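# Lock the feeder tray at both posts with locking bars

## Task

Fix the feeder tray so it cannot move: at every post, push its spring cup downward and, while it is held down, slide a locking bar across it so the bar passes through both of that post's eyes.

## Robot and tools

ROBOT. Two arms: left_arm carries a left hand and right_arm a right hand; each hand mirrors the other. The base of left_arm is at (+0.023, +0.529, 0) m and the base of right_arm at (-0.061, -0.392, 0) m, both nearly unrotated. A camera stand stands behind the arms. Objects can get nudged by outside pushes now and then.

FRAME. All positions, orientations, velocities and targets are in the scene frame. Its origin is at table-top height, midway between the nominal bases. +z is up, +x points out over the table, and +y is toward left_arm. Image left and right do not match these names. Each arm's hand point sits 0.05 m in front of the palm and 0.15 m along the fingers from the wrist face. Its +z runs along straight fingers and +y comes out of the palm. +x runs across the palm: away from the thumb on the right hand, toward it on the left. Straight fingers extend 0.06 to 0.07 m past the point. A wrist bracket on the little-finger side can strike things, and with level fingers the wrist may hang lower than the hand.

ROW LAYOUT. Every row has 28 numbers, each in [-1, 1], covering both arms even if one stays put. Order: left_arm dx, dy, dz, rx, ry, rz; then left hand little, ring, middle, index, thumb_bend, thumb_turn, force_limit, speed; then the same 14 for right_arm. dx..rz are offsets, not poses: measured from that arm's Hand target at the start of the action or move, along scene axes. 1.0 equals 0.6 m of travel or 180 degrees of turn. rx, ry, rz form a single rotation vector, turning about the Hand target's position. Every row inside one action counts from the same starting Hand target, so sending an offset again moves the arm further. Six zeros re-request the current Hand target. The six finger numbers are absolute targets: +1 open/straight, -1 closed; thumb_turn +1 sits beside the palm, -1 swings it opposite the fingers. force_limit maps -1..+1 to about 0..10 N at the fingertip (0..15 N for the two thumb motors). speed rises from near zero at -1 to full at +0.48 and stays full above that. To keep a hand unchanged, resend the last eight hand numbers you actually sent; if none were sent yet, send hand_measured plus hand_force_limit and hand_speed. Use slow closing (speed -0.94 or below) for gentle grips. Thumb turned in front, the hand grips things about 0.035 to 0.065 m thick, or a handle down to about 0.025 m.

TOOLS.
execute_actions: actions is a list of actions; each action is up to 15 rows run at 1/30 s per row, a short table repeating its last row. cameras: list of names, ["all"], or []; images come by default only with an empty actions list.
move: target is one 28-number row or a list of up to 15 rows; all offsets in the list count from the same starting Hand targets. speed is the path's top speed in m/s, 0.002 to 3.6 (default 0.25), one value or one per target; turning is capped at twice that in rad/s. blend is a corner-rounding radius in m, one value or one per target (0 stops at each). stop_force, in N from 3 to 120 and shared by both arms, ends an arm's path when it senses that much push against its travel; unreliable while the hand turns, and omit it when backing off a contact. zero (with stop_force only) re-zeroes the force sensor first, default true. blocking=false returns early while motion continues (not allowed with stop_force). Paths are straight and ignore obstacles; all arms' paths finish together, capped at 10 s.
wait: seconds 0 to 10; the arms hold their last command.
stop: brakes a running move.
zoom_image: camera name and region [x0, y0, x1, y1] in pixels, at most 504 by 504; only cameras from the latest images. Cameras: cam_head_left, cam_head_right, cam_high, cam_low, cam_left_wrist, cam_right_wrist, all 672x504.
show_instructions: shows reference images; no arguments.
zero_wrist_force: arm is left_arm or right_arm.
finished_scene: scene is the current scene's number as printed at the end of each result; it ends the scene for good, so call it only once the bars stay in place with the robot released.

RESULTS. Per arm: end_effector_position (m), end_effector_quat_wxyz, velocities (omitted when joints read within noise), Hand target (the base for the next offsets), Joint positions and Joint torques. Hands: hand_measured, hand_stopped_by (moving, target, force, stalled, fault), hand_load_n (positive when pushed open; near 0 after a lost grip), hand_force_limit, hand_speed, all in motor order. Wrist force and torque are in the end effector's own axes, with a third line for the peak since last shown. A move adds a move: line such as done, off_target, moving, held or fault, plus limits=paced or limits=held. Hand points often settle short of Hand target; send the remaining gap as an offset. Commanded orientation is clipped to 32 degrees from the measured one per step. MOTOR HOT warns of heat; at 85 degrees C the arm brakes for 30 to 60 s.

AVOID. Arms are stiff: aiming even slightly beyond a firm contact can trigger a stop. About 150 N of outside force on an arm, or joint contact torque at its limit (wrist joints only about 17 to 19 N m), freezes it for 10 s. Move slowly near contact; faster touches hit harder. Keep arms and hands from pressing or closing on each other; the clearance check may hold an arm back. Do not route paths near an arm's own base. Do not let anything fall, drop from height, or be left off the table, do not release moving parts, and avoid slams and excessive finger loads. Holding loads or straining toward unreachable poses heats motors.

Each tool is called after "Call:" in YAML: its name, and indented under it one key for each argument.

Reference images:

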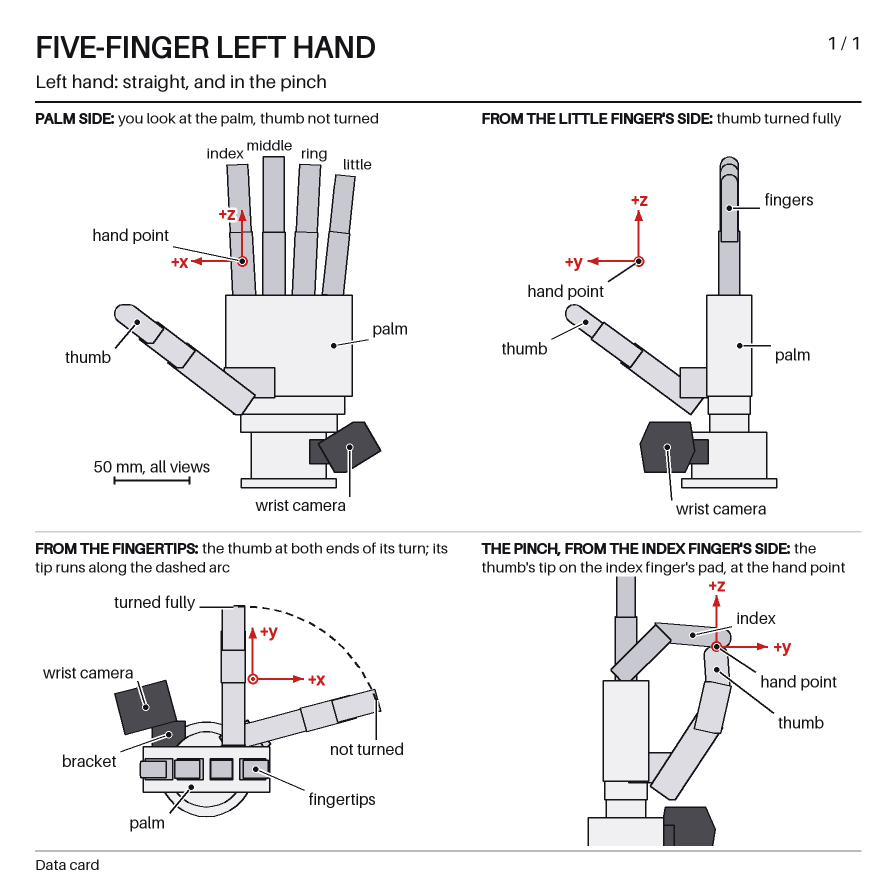

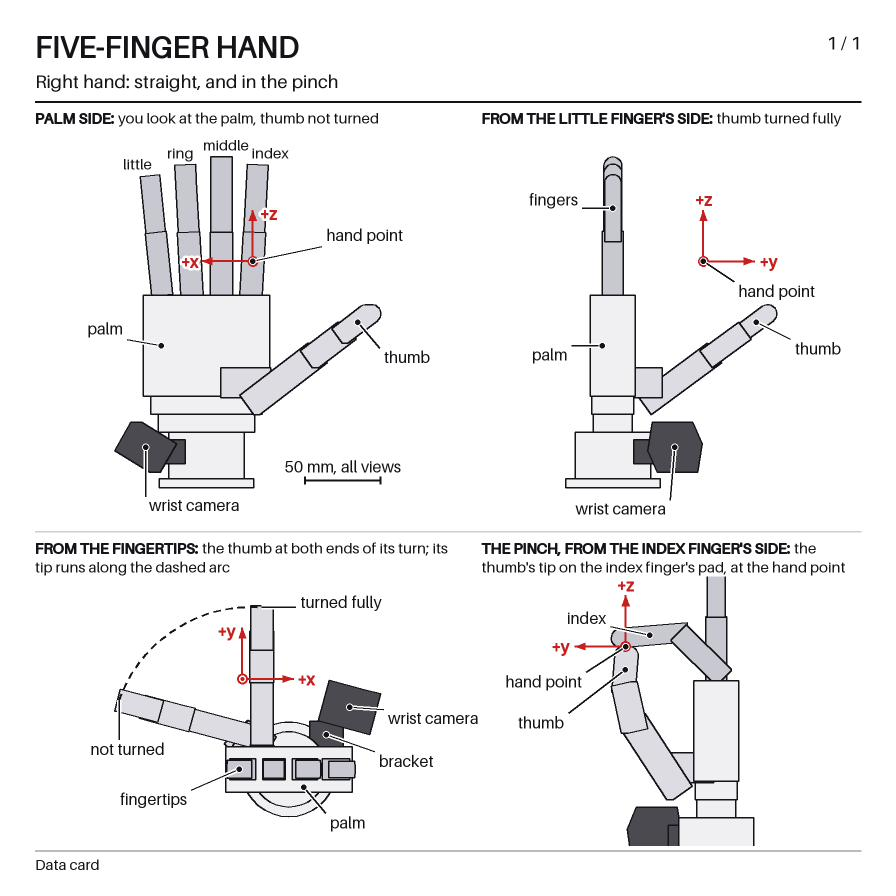

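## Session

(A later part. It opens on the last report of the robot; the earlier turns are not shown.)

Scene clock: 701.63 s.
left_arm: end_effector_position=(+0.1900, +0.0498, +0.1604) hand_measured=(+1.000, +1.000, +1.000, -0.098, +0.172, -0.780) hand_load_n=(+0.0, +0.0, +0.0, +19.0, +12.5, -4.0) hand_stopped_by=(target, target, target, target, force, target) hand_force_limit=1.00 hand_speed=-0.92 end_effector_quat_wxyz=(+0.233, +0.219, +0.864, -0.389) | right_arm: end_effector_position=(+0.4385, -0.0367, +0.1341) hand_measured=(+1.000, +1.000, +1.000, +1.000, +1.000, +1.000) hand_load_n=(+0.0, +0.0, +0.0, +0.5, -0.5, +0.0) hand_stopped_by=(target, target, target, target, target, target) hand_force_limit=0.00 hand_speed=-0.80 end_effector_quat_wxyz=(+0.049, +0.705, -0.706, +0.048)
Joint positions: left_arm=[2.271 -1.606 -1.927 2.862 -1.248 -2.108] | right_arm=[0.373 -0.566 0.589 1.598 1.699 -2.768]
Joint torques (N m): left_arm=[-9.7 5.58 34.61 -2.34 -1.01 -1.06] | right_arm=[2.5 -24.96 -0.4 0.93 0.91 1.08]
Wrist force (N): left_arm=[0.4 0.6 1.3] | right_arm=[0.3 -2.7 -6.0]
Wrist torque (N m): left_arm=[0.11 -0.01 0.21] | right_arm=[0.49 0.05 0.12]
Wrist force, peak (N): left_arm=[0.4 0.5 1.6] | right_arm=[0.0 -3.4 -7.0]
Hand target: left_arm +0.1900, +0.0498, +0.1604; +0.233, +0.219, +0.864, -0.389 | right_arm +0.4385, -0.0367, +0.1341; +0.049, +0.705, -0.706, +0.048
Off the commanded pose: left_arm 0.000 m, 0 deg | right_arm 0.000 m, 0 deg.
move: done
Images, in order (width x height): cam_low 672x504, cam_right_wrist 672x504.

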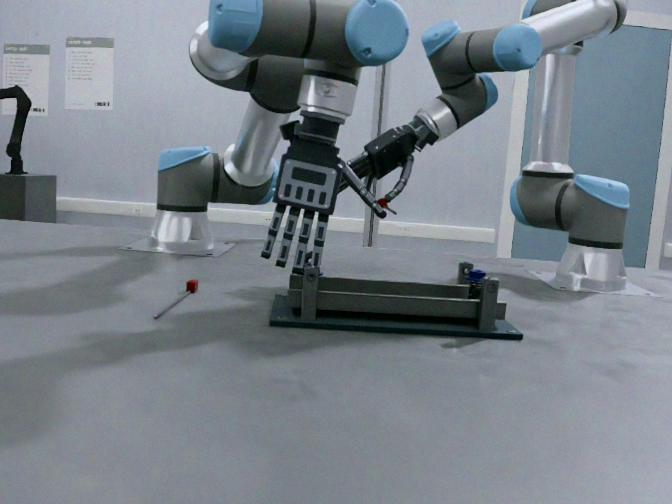

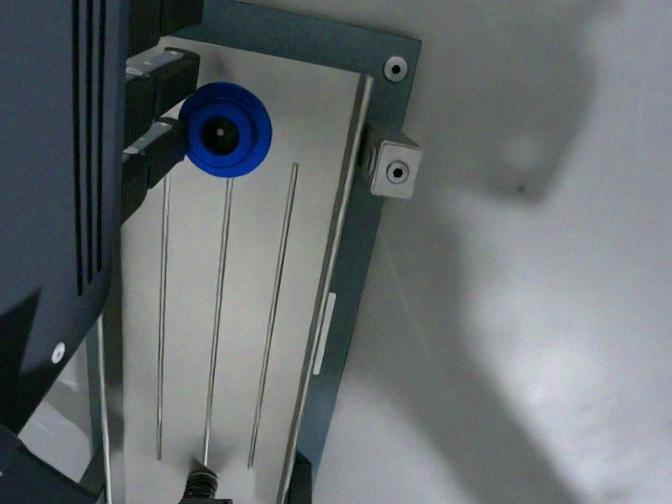

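Call:
move:
  target:
    - [0,0,0,0,0,0,1,1,1,-0.1,0.0,-0.78,1,-0.92,0,0,0.0515,0,0,0,1,1,1,1,1,1,0,-0.8]
    - [0,0,0,0,0,0,1,1,1,-0.1,0.0,-0.78,1,-0.92,-0.030,0.005,0.0515,0,0,0,1,1,1,1,1,1,0,-0.8]
  speed: 0.04
  cameras: ["cam_low","cam_right_wrist"]

Call:
zoom_image:
  camera: "cam_low"
  region: [270, 210, 370, 290]

Scene clock: 740.97 s.
left_arm: end_effector_position=(+0.1900, +0.0498, +0.1604) hand_measured=(+1.000, +1.000, +1.000, -0.098, +0.172, -0.780) hand_load_n=(+0.0, +0.0, +0.0, +19.0, +12.5, -4.0) hand_stopped_by=(target, target, target, target, force, target) hand_force_limit=1.00 hand_speed=-0.92 end_effector_quat_wxyz=(+0.233, +0.219, +0.864, -0.389) | right_arm: end_effector_position=(+0.4206, -0.0338, +0.1650) hand_measured=(+1.000, +1.000, +1.000, +1.000, +1.000, +1.000) hand_load_n=(+0.0, +0.0, +0.0, +0.0, +0.0, +0.0) hand_stopped_by=(target, target, target, target, target, target) hand_force_limit=0.00 hand_speed=-0.80 end_effector_quat_wxyz=(+0.049, +0.705, -0.706, +0.048)
Joint positions: left_arm=[2.271 -1.606 -1.927 2.862 -1.248 -2.108] | right_arm=[0.387 -0.623 0.62 1.626 1.698 -2.753]
Joint torques (N m): left_arm=[-10.52 4.98 34.35 -2.46 -1.06 -0.98] | right_arm=[7.14 -69.37 -2.16 0.71 -2.35 1.6]
Wrist force (N): left_arm=[0.5 0.6 1.3] | right_arm=[0.0 0.1 -0.3]
Wrist torque (N m): left_arm=[0.11 -0.02 0.22] | right_arm=[0.05 -0.02 -0.04]
Wrist force, peak (N): left_arm=[0.5 0.6 1.5] | right_arm=[0.0 -2.7 -6.1]
Hand target: left_arm +0.1900, +0.0498, +0.1604; +0.233, +0.219, +0.864, -0.389 | right_arm +0.4205, -0.0337, +0.1650; +0.049, +0.705, -0.706, +0.048
Off the commanded pose: left_arm 0.000 m, 0 deg | right_arm 0.000 m, 0 deg.
move: done
Images, in order (width x height): cam_low 672x504, cam_right_wrist 672x504.

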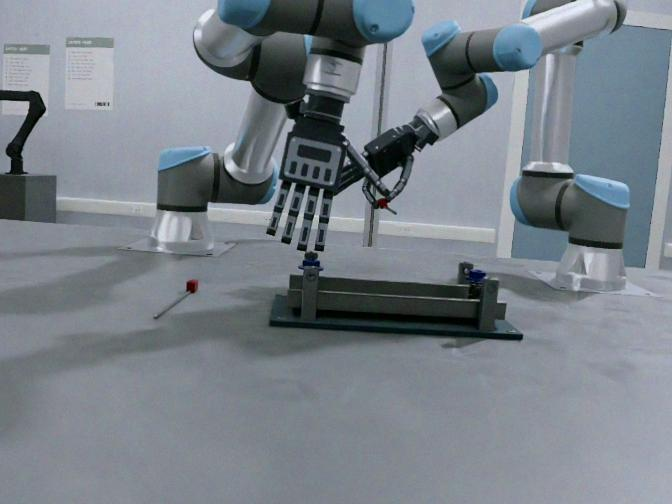

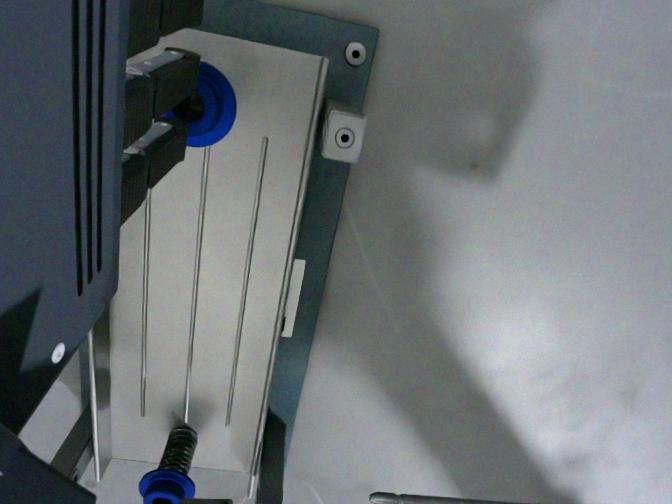

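Scaled by 5.040 from the camera's 672x504 image, which has a finer 960x720 frame.

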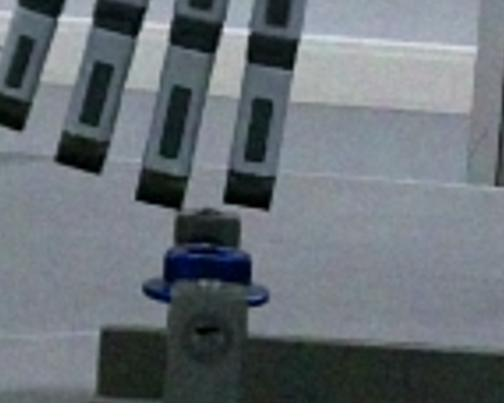

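Call:
move:
  target:
    - [0,0,0,0,0,0,1,1,1,-0.1,0.0,-0.78,1,-0.92,-0.0017,0.003,-0.008,0,0,0,1,1,1,1,1,1,0,-0.8]
    - [0,0,0,0,0,0,1,1,1,-0.1,0.0,-0.78,1,-0.92,-0.0017,0.003,-0.0517,0,0,0,1,1,1,1,1,1,0,-0.8]
  speed: 0.02
  stop_force: 22
  cameras: ["cam_low","cam_right_wrist"]

Call:
zoom_image:
  camera: "cam_low"
  region: [270, 210, 370, 290]

Scene clock: 761.87 s.
left_arm: end_effector_position=(+0.1900, +0.0498, +0.1604) hand_measured=(+1.000, +1.000, +1.000, -0.098, +0.172, -0.780) hand_load_n=(+0.0, +0.0, +0.0, +19.0, +12.5, -3.5) hand_stopped_by=(target, target, target, target, force, target) hand_force_limit=1.00 hand_speed=-0.92 end_effector_quat_wxyz=(+0.233, +0.219, +0.864, -0.389) | right_arm: end_effector_position=(+0.4195, -0.0319, +0.1339) hand_measured=(+1.000, +1.000, +1.000, +1.000, +1.000, +1.000) hand_load_n=(+0.0, +0.0, +1.0, +0.0, +0.0, +0.0) hand_stopped_by=(target, target, target, target, target, target) hand_force_limit=0.00 hand_speed=-0.80 end_effector_quat_wxyz=(+0.049, +0.705, -0.706, +0.048)
Joint positions: left_arm=[2.271 -1.606 -1.927 2.862 -1.248 -2.108] | right_arm=[0.39 -0.619 0.691 1.551 1.698 -2.75]
Joint torques (N m): left_arm=[-10.24 4.91 34.17 -2.15 -1.03 -0.97] | right_arm=[4.96 -20.17 2.75 0.08 -2.43 1.08]
Wrist force (N): left_arm=[0.5 0.5 1.5] | right_arm=[1.0 -2.5 -16.8]
Wrist torque (N m): left_arm=[0.10 -0.02 0.22] | right_arm=[1.23 0.35 -0.02]
Wrist force, peak (N): left_arm=[0.5 0.5 1.5] | right_arm=[0.8 -2.9 -16.8]
Hand target: left_arm +0.1900, +0.0498, +0.1604; +0.233, +0.219, +0.864, -0.389 | right_arm +0.4195, -0.0319, +0.1339; +0.049, +0.705, -0.706, +0.048
Off the commanded pose: left_arm 0.000 m, 0 deg | right_arm 0.000 m, 0 deg.
move: done
Images, in order (width x height): cam_low 672x504, cam_right_wrist 672x504.

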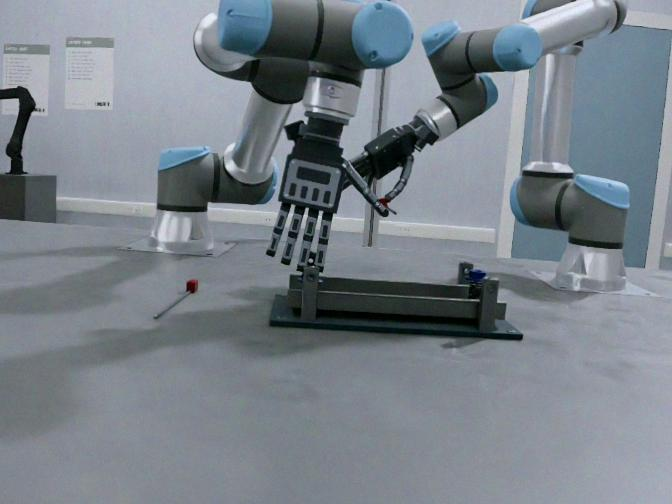

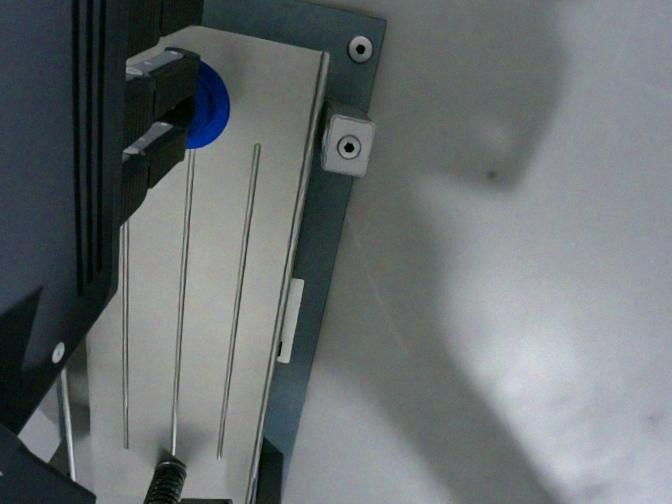

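Scaled by 5.040 from the camera's 672x504 image, which has a finer 960x720 frame.

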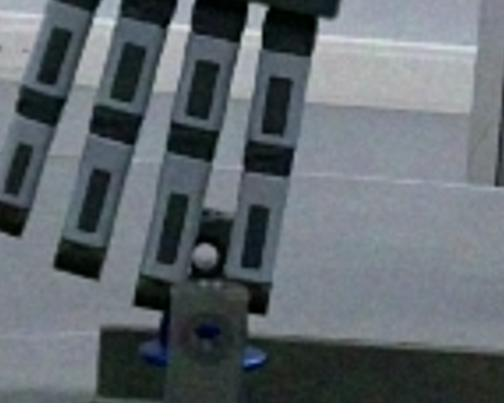

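Call:
move:
  target:
    - [-0.0433,-0.1813,-0.05,0,0,0,1,1,1,-0.1,0.0,-0.78,1,-0.92,0,0,0,0,0,0,1,1,1,1,1,1,0,-0.8]
    - [-0.0433,-0.1813,-0.1163,0,0,0,1,1,1,-0.1,0.0,-0.78,1,-0.92,0,0,0,0,0,0,1,1,1,1,1,1,0,-0.8]
  speed: 0.08
  cameras: ["cam_low","cam_left_wrist"]

Call:
zoom_image:
  camera: "cam_low"
  region: [250, 190, 400, 310]

Call:
zoom_image:
  camera: "cam_left_wrist"
  region: [0, 0, 300, 250]

Scene clock: 810.30 s.
left_arm: end_effector_position=(+0.1640, -0.0589, +0.0908) hand_measured=(+1.000, +1.000, +1.000, -0.098, +0.172, -0.780) hand_load_n=(-0.5, +0.0, +0.0, +19.0, +12.5, -4.0) hand_stopped_by=(target, target, target, target, force, target) hand_force_limit=1.00 hand_speed=-0.92 end_effector_quat_wxyz=(+0.233, +0.219, +0.864, -0.389) | right_arm: end_effector_position=(+0.4195, -0.0319, +0.1339) hand_measured=(+1.000, +1.000, +1.000, +1.000, +1.000, +1.000) hand_load_n=(+0.0, +0.0, +1.0, +0.0, -0.5, +0.0) hand_stopped_by=(target, target, target, target, target, target) hand_force_limit=0.00 hand_speed=-0.80 end_effector_quat_wxyz=(+0.049, +0.705, -0.706, +0.048)
Joint positions: left_arm=[2.049 -1.907 -1.75 3.02 -1.424 -2.246] | right_arm=[0.39 -0.619 0.691 1.551 1.698 -2.75]
Joint torques (N m): left_arm=[-10.83 15.16 5.07 2.4 -1.56 -1.42] | right_arm=[-8.04 -19.83 2.41 -0.05 -2.37 -1.53]
Wrist force (N): left_arm=[0.2 0.6 1.2] | right_arm=[1.0 -2.9 -16.8]
Wrist torque (N m): left_arm=[0.13 0.02 0.20] | right_arm=[1.16 0.33 -0.03]
Wrist force, peak (N): left_arm=[0.6 1.0 1.5] | right_arm=[1.2 -2.9 -17.1]
Hand target: left_arm +0.1640, -0.0589, +0.0906; +0.233, +0.219, +0.864, -0.389 | right_arm +0.4195, -0.0319, +0.1339; +0.049, +0.705, -0.706, +0.048
Off the commanded pose: left_arm 0.000 m, 0 deg | right_arm 0.000 m, 0 deg.
move: done
Images, in order (width x height): cam_low 672x504, cam_left_wrist 672x504.

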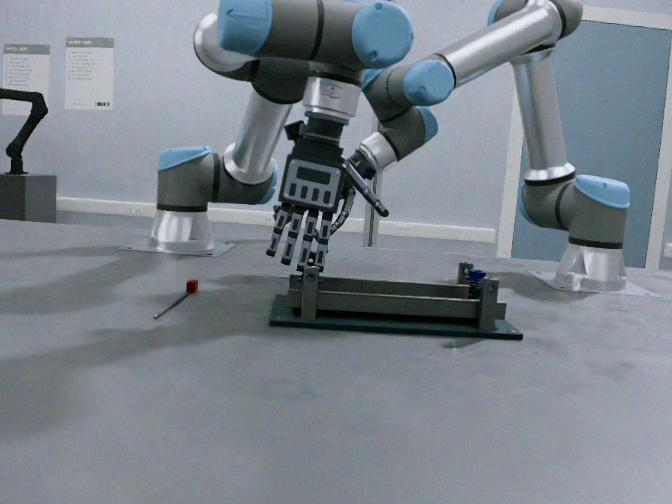

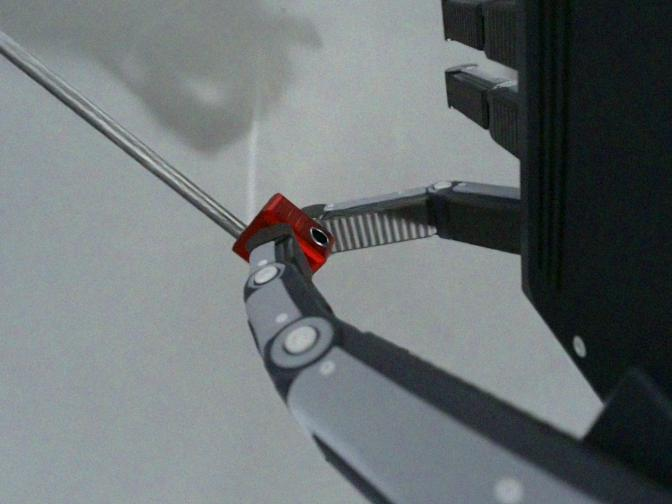

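Scaled by 3.360 from the camera's 672x504 image, which has a finer 960x720 frame.

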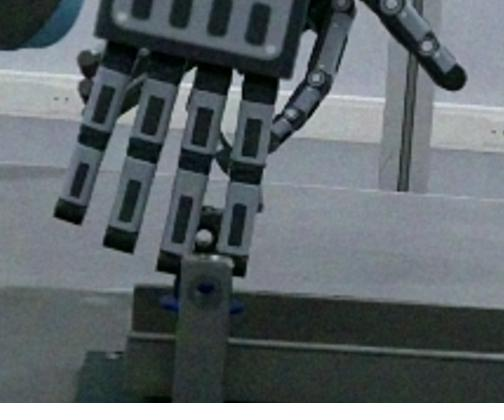

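Scaled by 1.680 from the camera's 672x504 image, which has a finer 960x720 frame.

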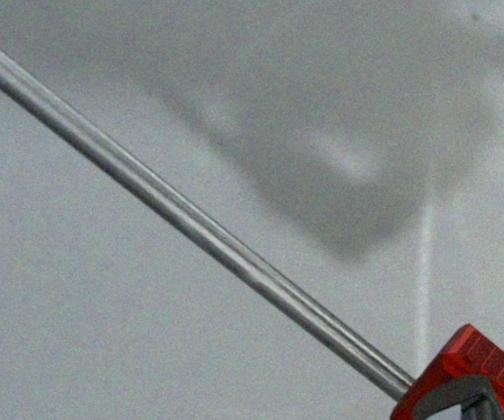

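Call:
wait:
  seconds: 0
  cameras: ["cam_right_wrist","cam_head_left","cam_head_right"]

Scene clock: 814.47 s.
left_arm: end_effector_position=(+0.1640, -0.0589, +0.0906) hand_measured=(+1.000, +1.000, +1.000, -0.098, +0.172, -0.780) hand_load_n=(+0.0, +0.0, +0.0, +19.0, +12.5, -3.5) hand_stopped_by=(target, target, target, target, force, target) hand_force_limit=1.00 hand_speed=-0.92 end_effector_quat_wxyz=(+0.233, +0.219, +0.864, -0.389) | right_arm: end_effector_position=(+0.4195, -0.0319, +0.1339) hand_measured=(+1.000, +1.000, +1.000, +1.000, +1.000, +1.000) hand_load_n=(+0.0, +0.0, +1.0, +0.0, +0.0, +0.0) hand_stopped_by=(target, target, target, target, target, target) hand_force_limit=0.00 hand_speed=-0.80 end_effector_quat_wxyz=(+0.049, +0.705, -0.706, +0.048)
Joint positions: left_arm=[2.049 -1.907 -1.75 3.02 -1.424 -2.246] | right_arm=[0.39 -0.619 0.691 1.551 1.698 -2.75]
Joint torques (N m): left_arm=[-10.26 13.75 3.58 2.15 -1.49 -1.32] | right_arm=[-7.88 -20 2.42 0.04 -2.38 -1.6]
Wrist force (N): left_arm=[0.3 0.7 1.1] | right_arm=[0.9 -2.7 -16.7]
Wrist torque (N m): left_arm=[0.16 0.01 0.20] | right_arm=[1.20 0.35 -0.03]
Wrist force, peak (N): left_arm=[0.6 0.9 1.1] | right_arm=[1.0 -2.9 -16.9]
Hand target: left_arm +0.1640, -0.0589, +0.0906; +0.233, +0.219, +0.864, -0.389 | right_arm +0.4195, -0.0319, +0.1339; +0.049, +0.705, -0.706, +0.048
Off the commanded pose: left_arm 0.000 m, 0 deg | right_arm 0.000 m, 0 deg.
Images, in order (width x height): cam_head_left 672x504, cam_head_right 672x504, cam_right_wrist 672x504.

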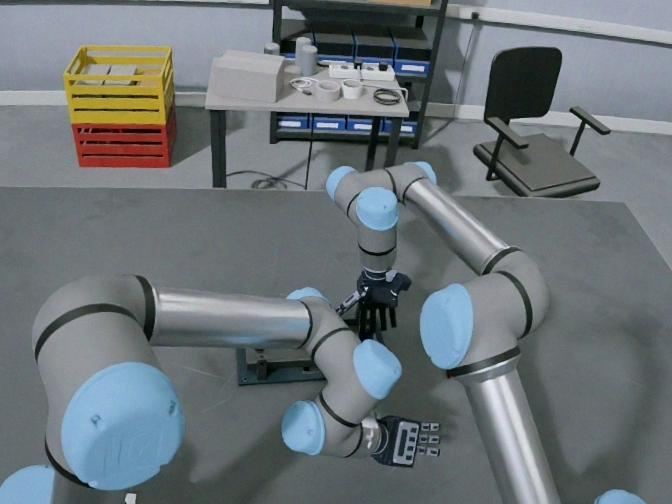

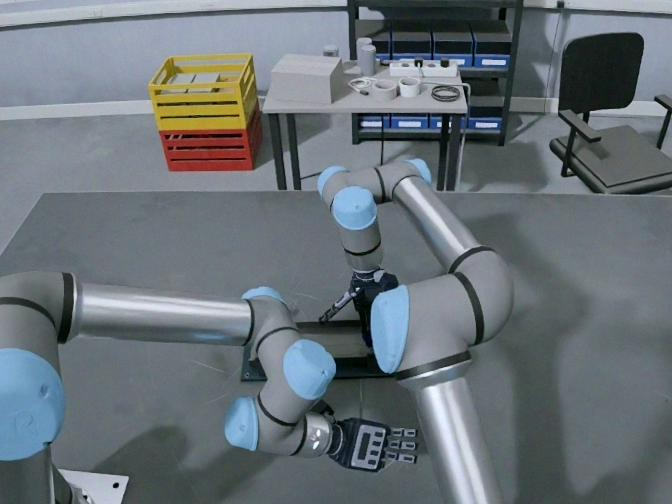

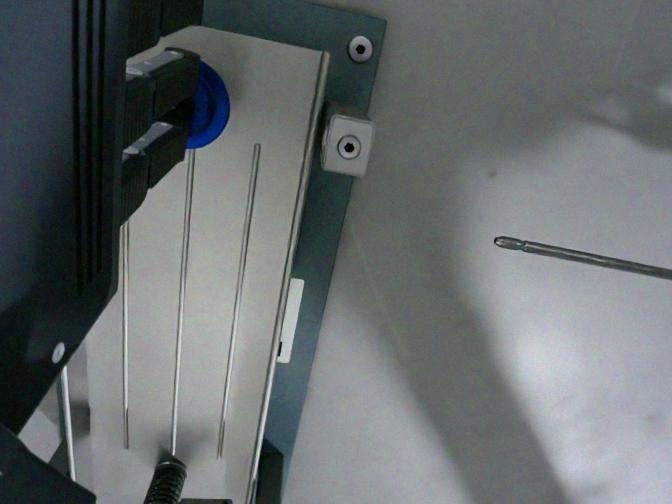

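Call:
zoom_image:
  camera: "cam_right_wrist"
  region: [150, 0, 400, 190]

Call:
zoom_image:
  camera: "cam_right_wrist"
  region: [422, 170, 672, 360]

Call:
zoom_image:
  camera: "cam_low"
  region: [280, 225, 340, 285]

Scaled by 2.016 from the camera's 672x504 image, which has a finer 960x720 frame.

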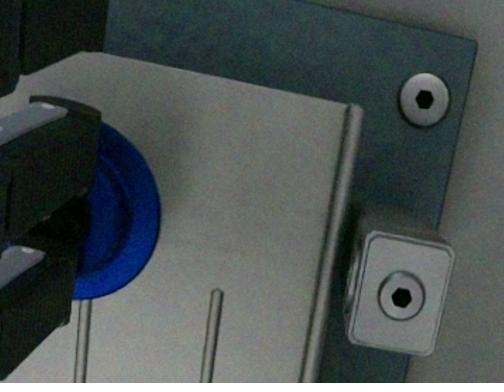

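Scaled by 2.016 from the camera's 672x504 image, which has a finer 960x720 frame.

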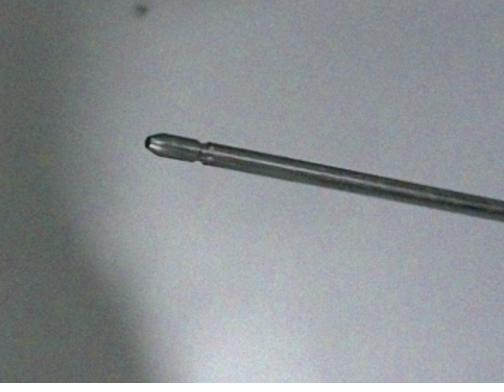

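This scene's latest camera images include none from cam_low. They are from: cam_head_left, cam_head_right, cam_right_wrist. cam_low's image comes with the result of a call that names it in "cameras".

Call:
move:
  target: [0.03,-0.0445,0,0,0,0.0044,1,1,1,-0.1,0.0,-0.78,1,-0.92,0,0,0,0,0,0,1,1,1,1,1,1,0,-0.8]
  speed: 0.04
  cameras: ["cam_low","cam_left_wrist","cam_right_wrist"]

Call:
zoom_image:
  camera: "cam_low"
  region: [270, 210, 370, 290]

Call:
zoom_image:
  camera: "cam_right_wrist"
  region: [300, 60, 550, 250]

Scene clock: 888.13 s.
left_arm: end_effector_position=(+0.1819, -0.0856, +0.0906) hand_measured=(+1.000, +1.000, +1.000, -0.098, +0.172, -0.780) hand_load_n=(+0.0, +0.0, +0.0, +19.0, +12.5, -3.5) hand_stopped_by=(target, target, target, target, force, target) hand_force_limit=1.00 hand_speed=-0.92 end_effector_quat_wxyz=(+0.236, +0.213, +0.866, -0.387) | right_arm: end_effector_position=(+0.4195, -0.0319, +0.1339) hand_measured=(+1.000, +1.000, +1.000, +1.000, +1.000, +1.000) hand_load_n=(+0.0, +0.0, +0.5, +0.0, -0.5, +0.0) hand_stopped_by=(target, target, target, target, target, target) hand_force_limit=0.00 hand_speed=-0.80 end_effector_quat_wxyz=(+0.049, +0.705, -0.706, +0.048)
Joint positions: left_arm=[2.052 -1.972 -1.656 2.992 -1.433 -2.252] | right_arm=[0.39 -0.619 0.691 1.551 1.698 -2.75]
Joint torques (N m): left_arm=[9.51 16.25 31.36 -2.62 -1.49 -1.3] | right_arm=[-8.09 -20.43 2.45 0 -2.31 -1.55]
Wrist force (N): left_arm=[0.2 0.6 1.2] | right_arm=[0.9 -2.9 -16.7]
Wrist torque (N m): left_arm=[0.13 0.02 0.20] | right_arm=[1.17 0.35 -0.04]
Wrist force, peak (N): left_arm=[0.2 0.7 1.5] | right_arm=[0.9 -2.8 -17.1]
Hand target: left_arm +0.1820, -0.0856, +0.0906; +0.236, +0.213, +0.866, -0.387 | right_arm +0.4195, -0.0319, +0.1339; +0.049, +0.705, -0.706, +0.048
Off the commanded pose: left_arm 0.000 m, 0 deg | right_arm 0.000 m, 0 deg.
move: done
Images, in order (width x height): cam_low 672x504, cam_left_wrist 672x504, cam_right_wrist 672x504.

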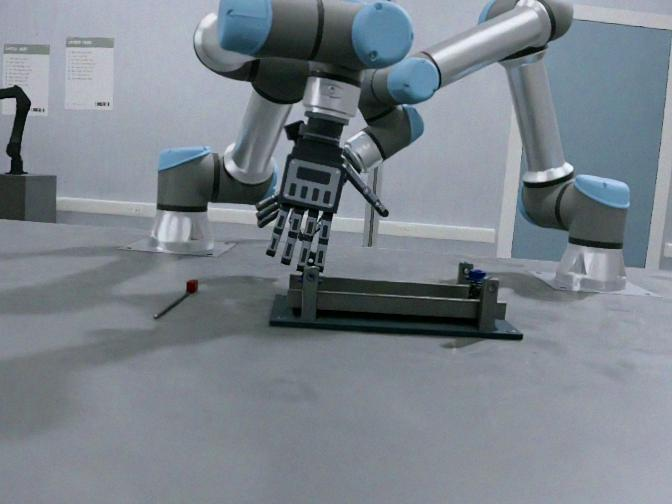

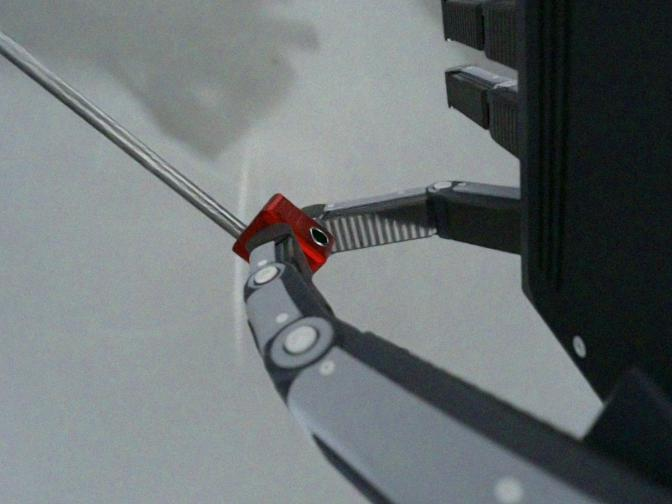

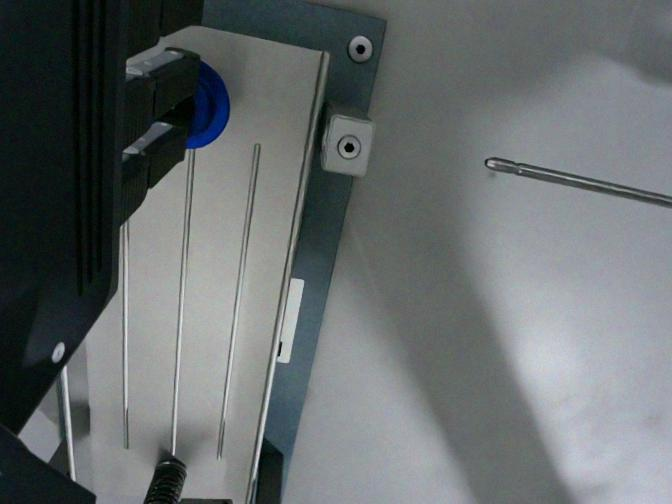

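Scaled by 5.040 from the camera's 672x504 image, which has a finer 960x720 frame.

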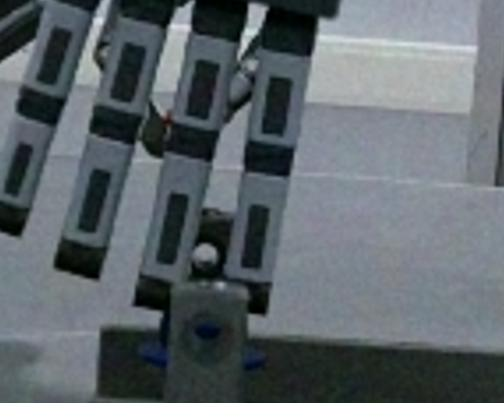

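Scaled by 2.016 from the camera's 672x504 image, which has a finer 960x720 frame.

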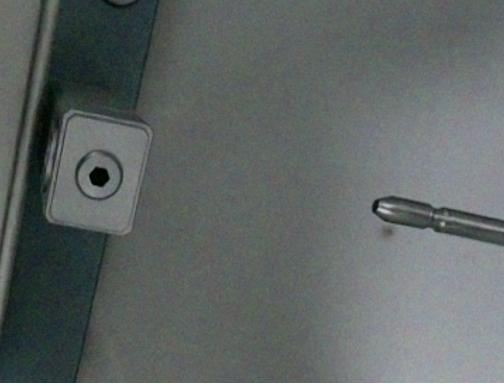

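Call:
zoom_image:
  camera: "cam_right_wrist"
  region: [472, 100, 672, 250]

Scaled by 2.520 from the camera's 672x504 image, which has a finer 960x720 frame.

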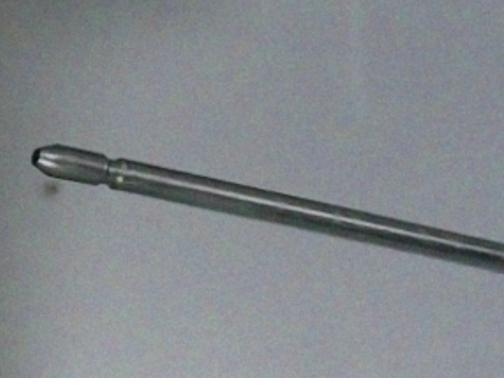

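Call:
move:
  target: [0.0417,0.0,0,0,0,0,1,1,1,-0.1,0.0,-0.78,1,-0.92,0,0,0,0,0,0,1,1,1,1,1,1,0,-0.8]
  speed: 0.04
  cameras: ["cam_low","cam_right_wrist"]

Call:
zoom_image:
  camera: "cam_low"
  region: [280, 225, 340, 285]

Call:
zoom_image:
  camera: "cam_right_wrist"
  region: [300, 60, 550, 250]

Scene clock: 938.77 s.
left_arm: end_effector_position=(+0.2068, -0.0856, +0.0906) hand_measured=(+1.000, +1.000, +1.000, -0.098, +0.172, -0.780) hand_load_n=(+0.0, +0.0, +0.0, +19.0, +13.0, -3.5) hand_stopped_by=(target, target, target, target, force, target) hand_force_limit=1.00 hand_speed=-0.92 end_effector_quat_wxyz=(+0.236, +0.213, +0.866, -0.387) | right_arm: end_effector_position=(+0.4195, -0.0319, +0.1339) hand_measured=(+1.000, +1.000, +1.000, +1.000, +1.000, +1.000) hand_load_n=(+0.0, +0.0, +0.5, +0.0, +0.0, +0.0) hand_stopped_by=(target, target, target, target, target, target) hand_force_limit=0.00 hand_speed=-0.80 end_effector_quat_wxyz=(+0.049, +0.705, -0.706, +0.048)
Joint positions: left_arm=[2.1 -1.985 -1.638 2.982 -1.394 -2.223] | right_arm=[0.39 -0.619 0.691 1.551 1.698 -2.75]
Joint torques (N m): left_arm=[10.38 15.09 32.73 -2.32 2.07 1.55] | right_arm=[-7.86 -20.61 2.67 0.02 -2.29 -1.6]
Wrist force (N): left_arm=[0.4 0.5 1.1] | right_arm=[1.0 -3.0 -17.0]
Wrist torque (N m): left_arm=[0.13 -0.01 0.14] | right_arm=[1.17 0.34 -0.03]
Wrist force, peak (N): left_arm=[1.6 -0.9 1.1] | right_arm=[1.0 -2.8 -17.1]
Hand target: left_arm +0.2070, -0.0856, +0.0906; +0.236, +0.213, +0.866, -0.387 | right_arm +0.4195, -0.0319, +0.1339; +0.049, +0.705, -0.706, +0.048
Off the commanded pose: left_arm 0.000 m, 0 deg | right_arm 0.000 m, 0 deg.
move: done
Images, in order (width x height): cam_low 672x504, cam_right_wrist 672x504.

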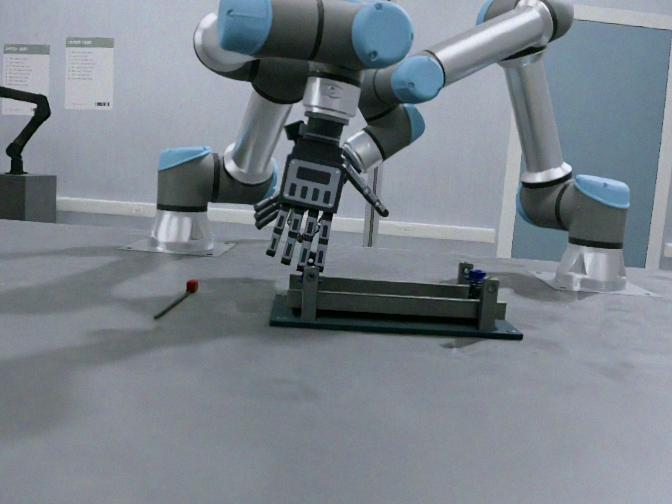

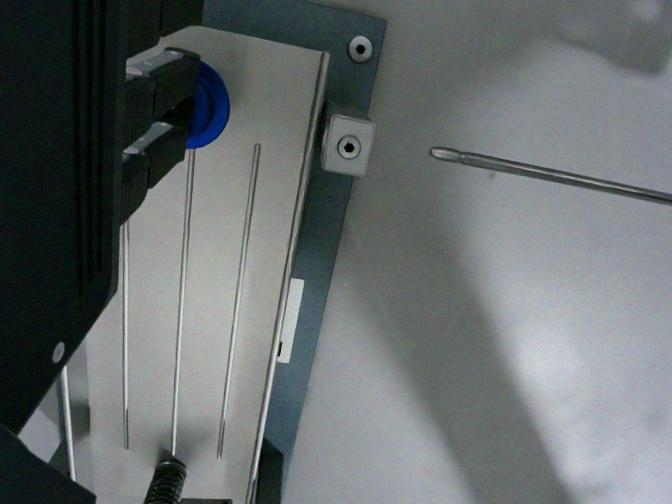

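Scaled by 8.400 from the camera's 672x504 image, which has a finer 960x720 frame.

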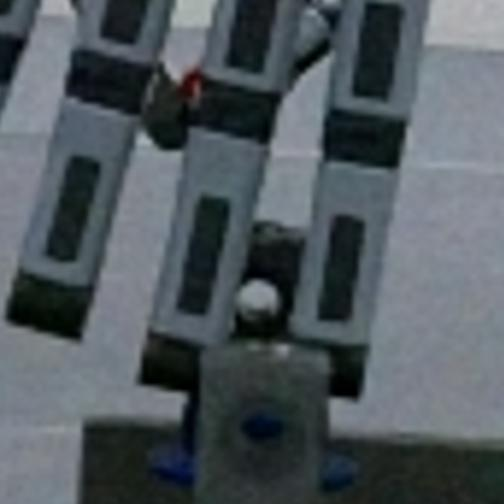

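Scaled by 2.016 from the camera's 672x504 image, which has a finer 960x720 frame.

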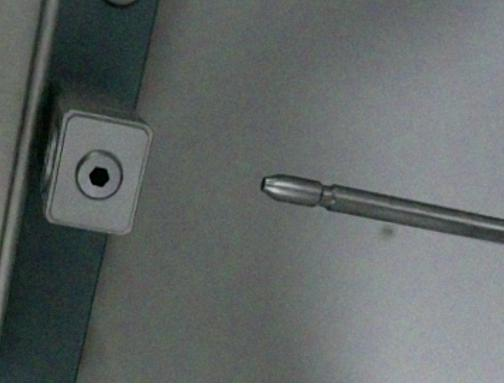

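Call:
move:
  target: [0.0,-0.01,0,0,0,0,1,1,1,-0.1,0.0,-0.78,1,-0.92,0,0,0,0,0,0,1,1,1,1,1,1,0,-0.8]
  speed: 0.04
  cameras: ["cam_right_wrist"]

Call:
zoom_image:
  camera: "cam_right_wrist"
  region: [300, 60, 550, 250]

Call:
move:
  target: [0.0,0.0,-0.01,0,0,0,1,1,1,-0.1,0.0,-0.78,1,-0.92,0,0,0,0,0,0,1,1,1,1,1,1,0,-0.8]
  speed: 0.04
  cameras: ["cam_right_wrist"]

Call:
zoom_image:
  camera: "cam_right_wrist"
  region: [300, 60, 550, 250]

Scene clock: 982.17 s.
left_arm: end_effector_position=(+0.2070, -0.0915, +0.0906) hand_measured=(+1.000, +1.000, +1.000, -0.098, +0.172, -0.780) hand_load_n=(+0.0, +0.0, -0.5, +19.0, +12.5, -3.5) hand_stopped_by=(target, target, target, target, force, target) hand_force_limit=1.00 hand_speed=-0.92 end_effector_quat_wxyz=(+0.236, +0.213, +0.866, -0.387) | right_arm: end_effector_position=(+0.4195, -0.0319, +0.1339) hand_measured=(+1.000, +1.000, +1.000, +1.000, +1.000, +1.000) hand_load_n=(+0.0, +0.0, +0.5, +0.0, +0.0, +0.0) hand_stopped_by=(target, target, target, target, target, target) hand_force_limit=0.00 hand_speed=-0.80 end_effector_quat_wxyz=(+0.049, +0.705, -0.706, +0.048)
Joint positions: left_arm=[2.094 -1.998 -1.619 2.976 -1.399 -2.227] | right_arm=[0.39 -0.619 0.691 1.551 1.698 -2.75]
Joint torques (N m): left_arm=[-9.93 17.55 31.84 -2.11 -1.29 -1.06] | right_arm=[-7.78 -20.71 2.51 0.04 -2.18 -1.56]
Wrist force (N): left_arm=[0.3 0.5 1.0] | right_arm=[1.0 -2.7 -16.6]
Wrist torque (N m): left_arm=[0.13 0.00 0.13] | right_arm=[1.19 0.34 -0.03]
Wrist force, peak (N): left_arm=[0.2 0.7 1.5] | right_arm=[1.0 -2.9 -17.1]
Hand target: left_arm +0.2070, -0.0916, +0.0906; +0.236, +0.213, +0.866, -0.387 | right_arm +0.4195, -0.0319, +0.1339; +0.049, +0.705, -0.706, +0.048
Off the commanded pose: left_arm 0.000 m, 0 deg | right_arm 0.000 m, 0 deg.
move: done
Images, in order (width x height): cam_right_wrist 672x504.

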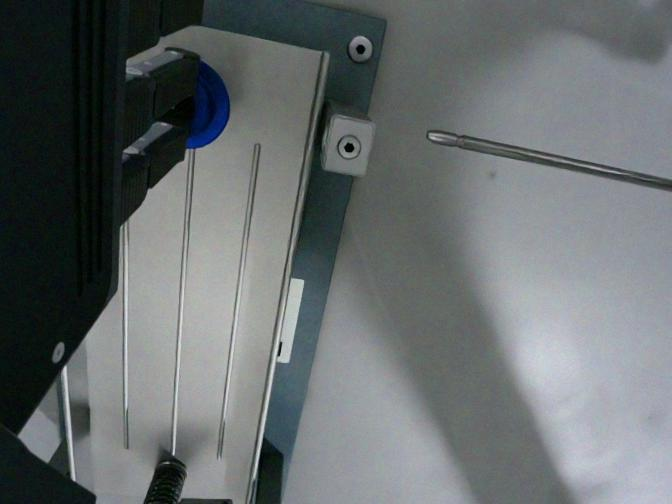

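Scaled by 2.016 from the camera's 672x504 image, which has a finer 960x720 frame.

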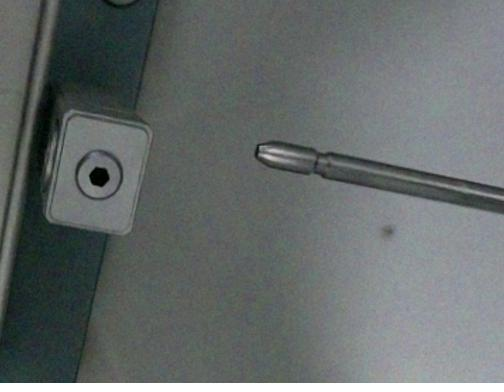

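Scene clock: 982.97 s.
left_arm: end_effector_position=(+0.2070, -0.0916, +0.0848) hand_measured=(+1.000, +1.000, +1.000, -0.098, +0.172, -0.780) hand_load_n=(+0.0, +0.0, +0.0, +19.0, +12.0, -3.5) hand_stopped_by=(target, target, target, target, force, target) hand_force_limit=1.00 hand_speed=-0.92 end_effector_quat_wxyz=(+0.236, +0.213, +0.866, -0.387) | right_arm: end_effector_position=(+0.4195, -0.0319, +0.1339) hand_measured=(+1.000, +1.000, +1.000, +1.000, +1.000, +1.000) hand_load_n=(+0.0, +0.0, +1.0, +0.0, +0.0, +0.0) hand_stopped_by=(target, target, target, target, target, target) hand_force_limit=0.00 hand_speed=-0.80 end_effector_quat_wxyz=(+0.049, +0.705, -0.706, +0.048)
Joint positions: left_arm=[2.094 -2.004 -1.626 2.99 -1.399 -2.227] | right_arm=[0.39 -0.619 0.691 1.551 1.698 -2.75]
Joint torques (N m): left_arm=[-8.72 16.92 2.72 1.92 -1.17 -0.97] | right_arm=[-7.91 -21.12 2.69 -0.03 -2.3 -1.57]
Wrist force (N): left_arm=[0.4 0.8 0.9] | right_arm=[1.0 -2.8 -16.7]
Wrist torque (N m): left_arm=[0.18 -0.02 0.13] | right_arm=[1.19 0.34 -0.03]
Wrist force, peak (N): left_arm=[0.5 0.7 1.3] | right_arm=[1.1 -2.5 -17.0]
Hand target: left_arm +0.2070, -0.0916, +0.0846; +0.236, +0.213, +0.866, -0.387 | right_arm +0.4195, -0.0319, +0.1339; +0.049, +0.705, -0.706, +0.048
Off the commanded pose: left_arm 0.000 m, 0 deg | right_arm 0.000 m, 0 deg.
move: done
Images, in order (width x height): cam_right_wrist 672x504.

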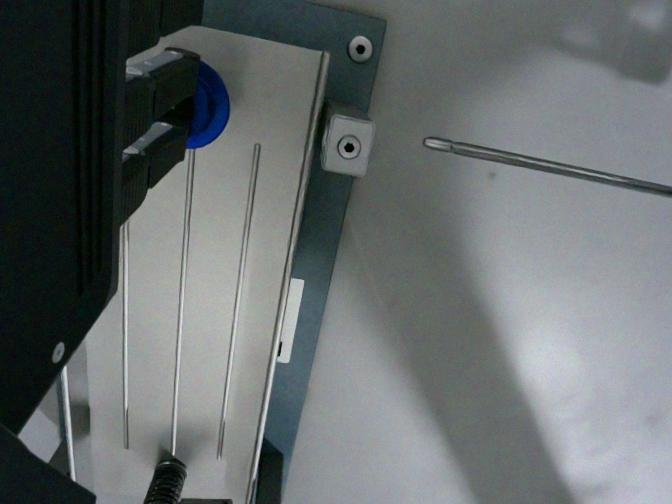

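Scaled by 2.016 from the camera's 672x504 image, which has a finer 960x720 frame.

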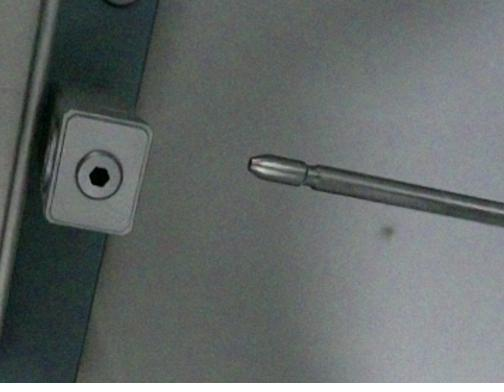

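Call:
move:
  target: [0.03,0.0037,0,0,0,0.0078,1,1,1,-0.1,0.0,-0.78,1,-0.92,0,0,0,0,0,0,1,1,1,1,1,1,0,-0.8]
  speed: 0.04
  cameras: ["cam_right_wrist","cam_low"]

Call:
zoom_image:
  camera: "cam_right_wrist"
  region: [300, 60, 550, 250]

Call:
zoom_image:
  camera: "cam_low"
  region: [280, 225, 340, 285]

Scene clock: 1025.50 s.
left_arm: end_effector_position=(+0.2248, -0.0894, +0.0846) hand_measured=(+1.000, +1.000, +1.000, -0.098, +0.172, -0.780) hand_load_n=(-0.5, +0.0, +0.0, +19.0, +12.5, -4.0) hand_stopped_by=(target, target, target, target, force, target) hand_force_limit=1.00 hand_speed=-0.92 end_effector_quat_wxyz=(+0.240, +0.202, +0.868, -0.384) | right_arm: end_effector_position=(+0.4195, -0.0319, +0.1339) hand_measured=(+1.000, +1.000, +1.000, +1.000, +1.000, +1.000) hand_load_n=(+0.0, +0.0, +0.5, +0.0, +0.0, +0.0) hand_stopped_by=(target, target, target, target, target, target) hand_force_limit=0.00 hand_speed=-0.80 end_effector_quat_wxyz=(+0.049, +0.705, -0.706, +0.048)
Joint positions: left_arm=[2.121 -2.011 -1.616 2.986 -1.397 -2.226] | right_arm=[0.39 -0.619 0.691 1.551 1.698 -2.75]
Joint torques (N m): left_arm=[9.23 17.23 34.14 -1.91 1.24 1.32] | right_arm=[-7.98 -20.16 2.3 0.14 -2.21 -1.61]
Wrist force (N): left_arm=[0.5 0.6 1.3] | right_arm=[1.2 -2.9 -16.7]
Wrist torque (N m): left_arm=[0.12 -0.03 0.14] | right_arm=[1.16 0.31 -0.02]
Wrist force, peak (N): left_arm=[0.3 1.1 1.3] | right_arm=[0.8 -2.8 -17.1]
Hand target: left_arm +0.2250, -0.0894, +0.0846; +0.240, +0.202, +0.868, -0.384 | right_arm +0.4195, -0.0319, +0.1339; +0.049, +0.705, -0.706, +0.048
Off the commanded pose: left_arm 0.000 m, 0 deg | right_arm 0.000 m, 0 deg.
move: done
Images, in order (width x height): cam_low 672x504, cam_right_wrist 672x504.

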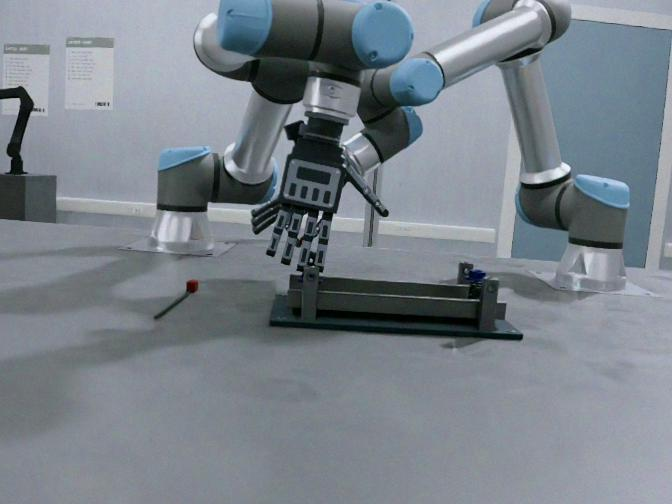

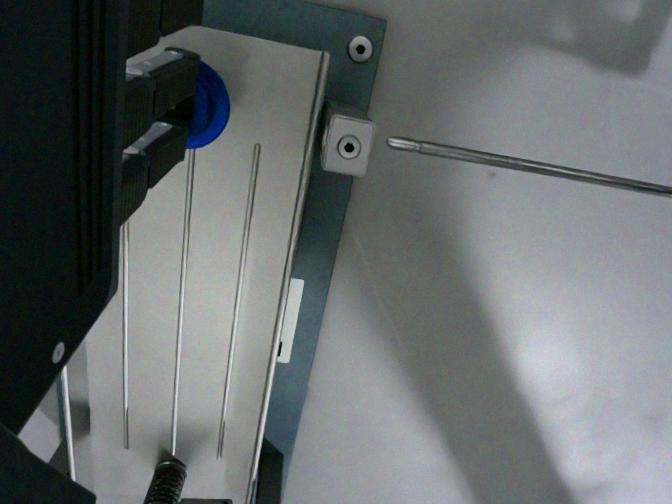

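Scaled by 2.016 from the camera's 672x504 image, which has a finer 960x720 frame.

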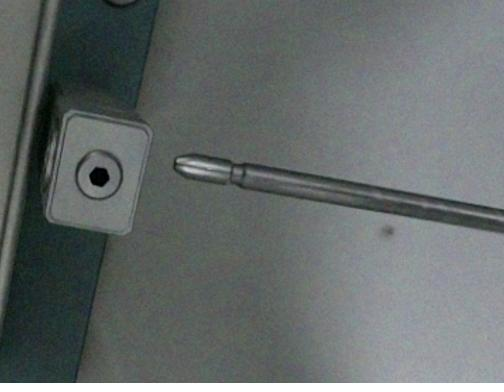

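Scaled by 8.400 from the camera's 672x504 image, which has a finer 960x720 frame.

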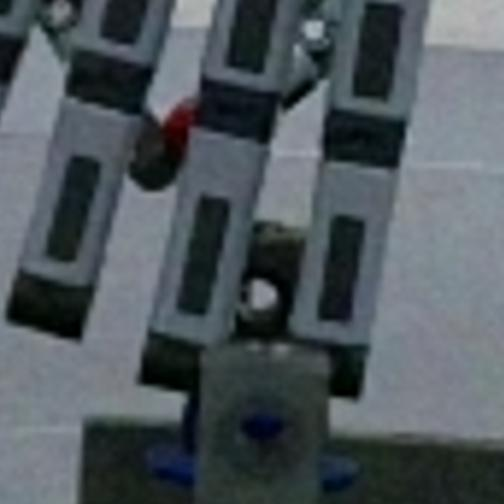

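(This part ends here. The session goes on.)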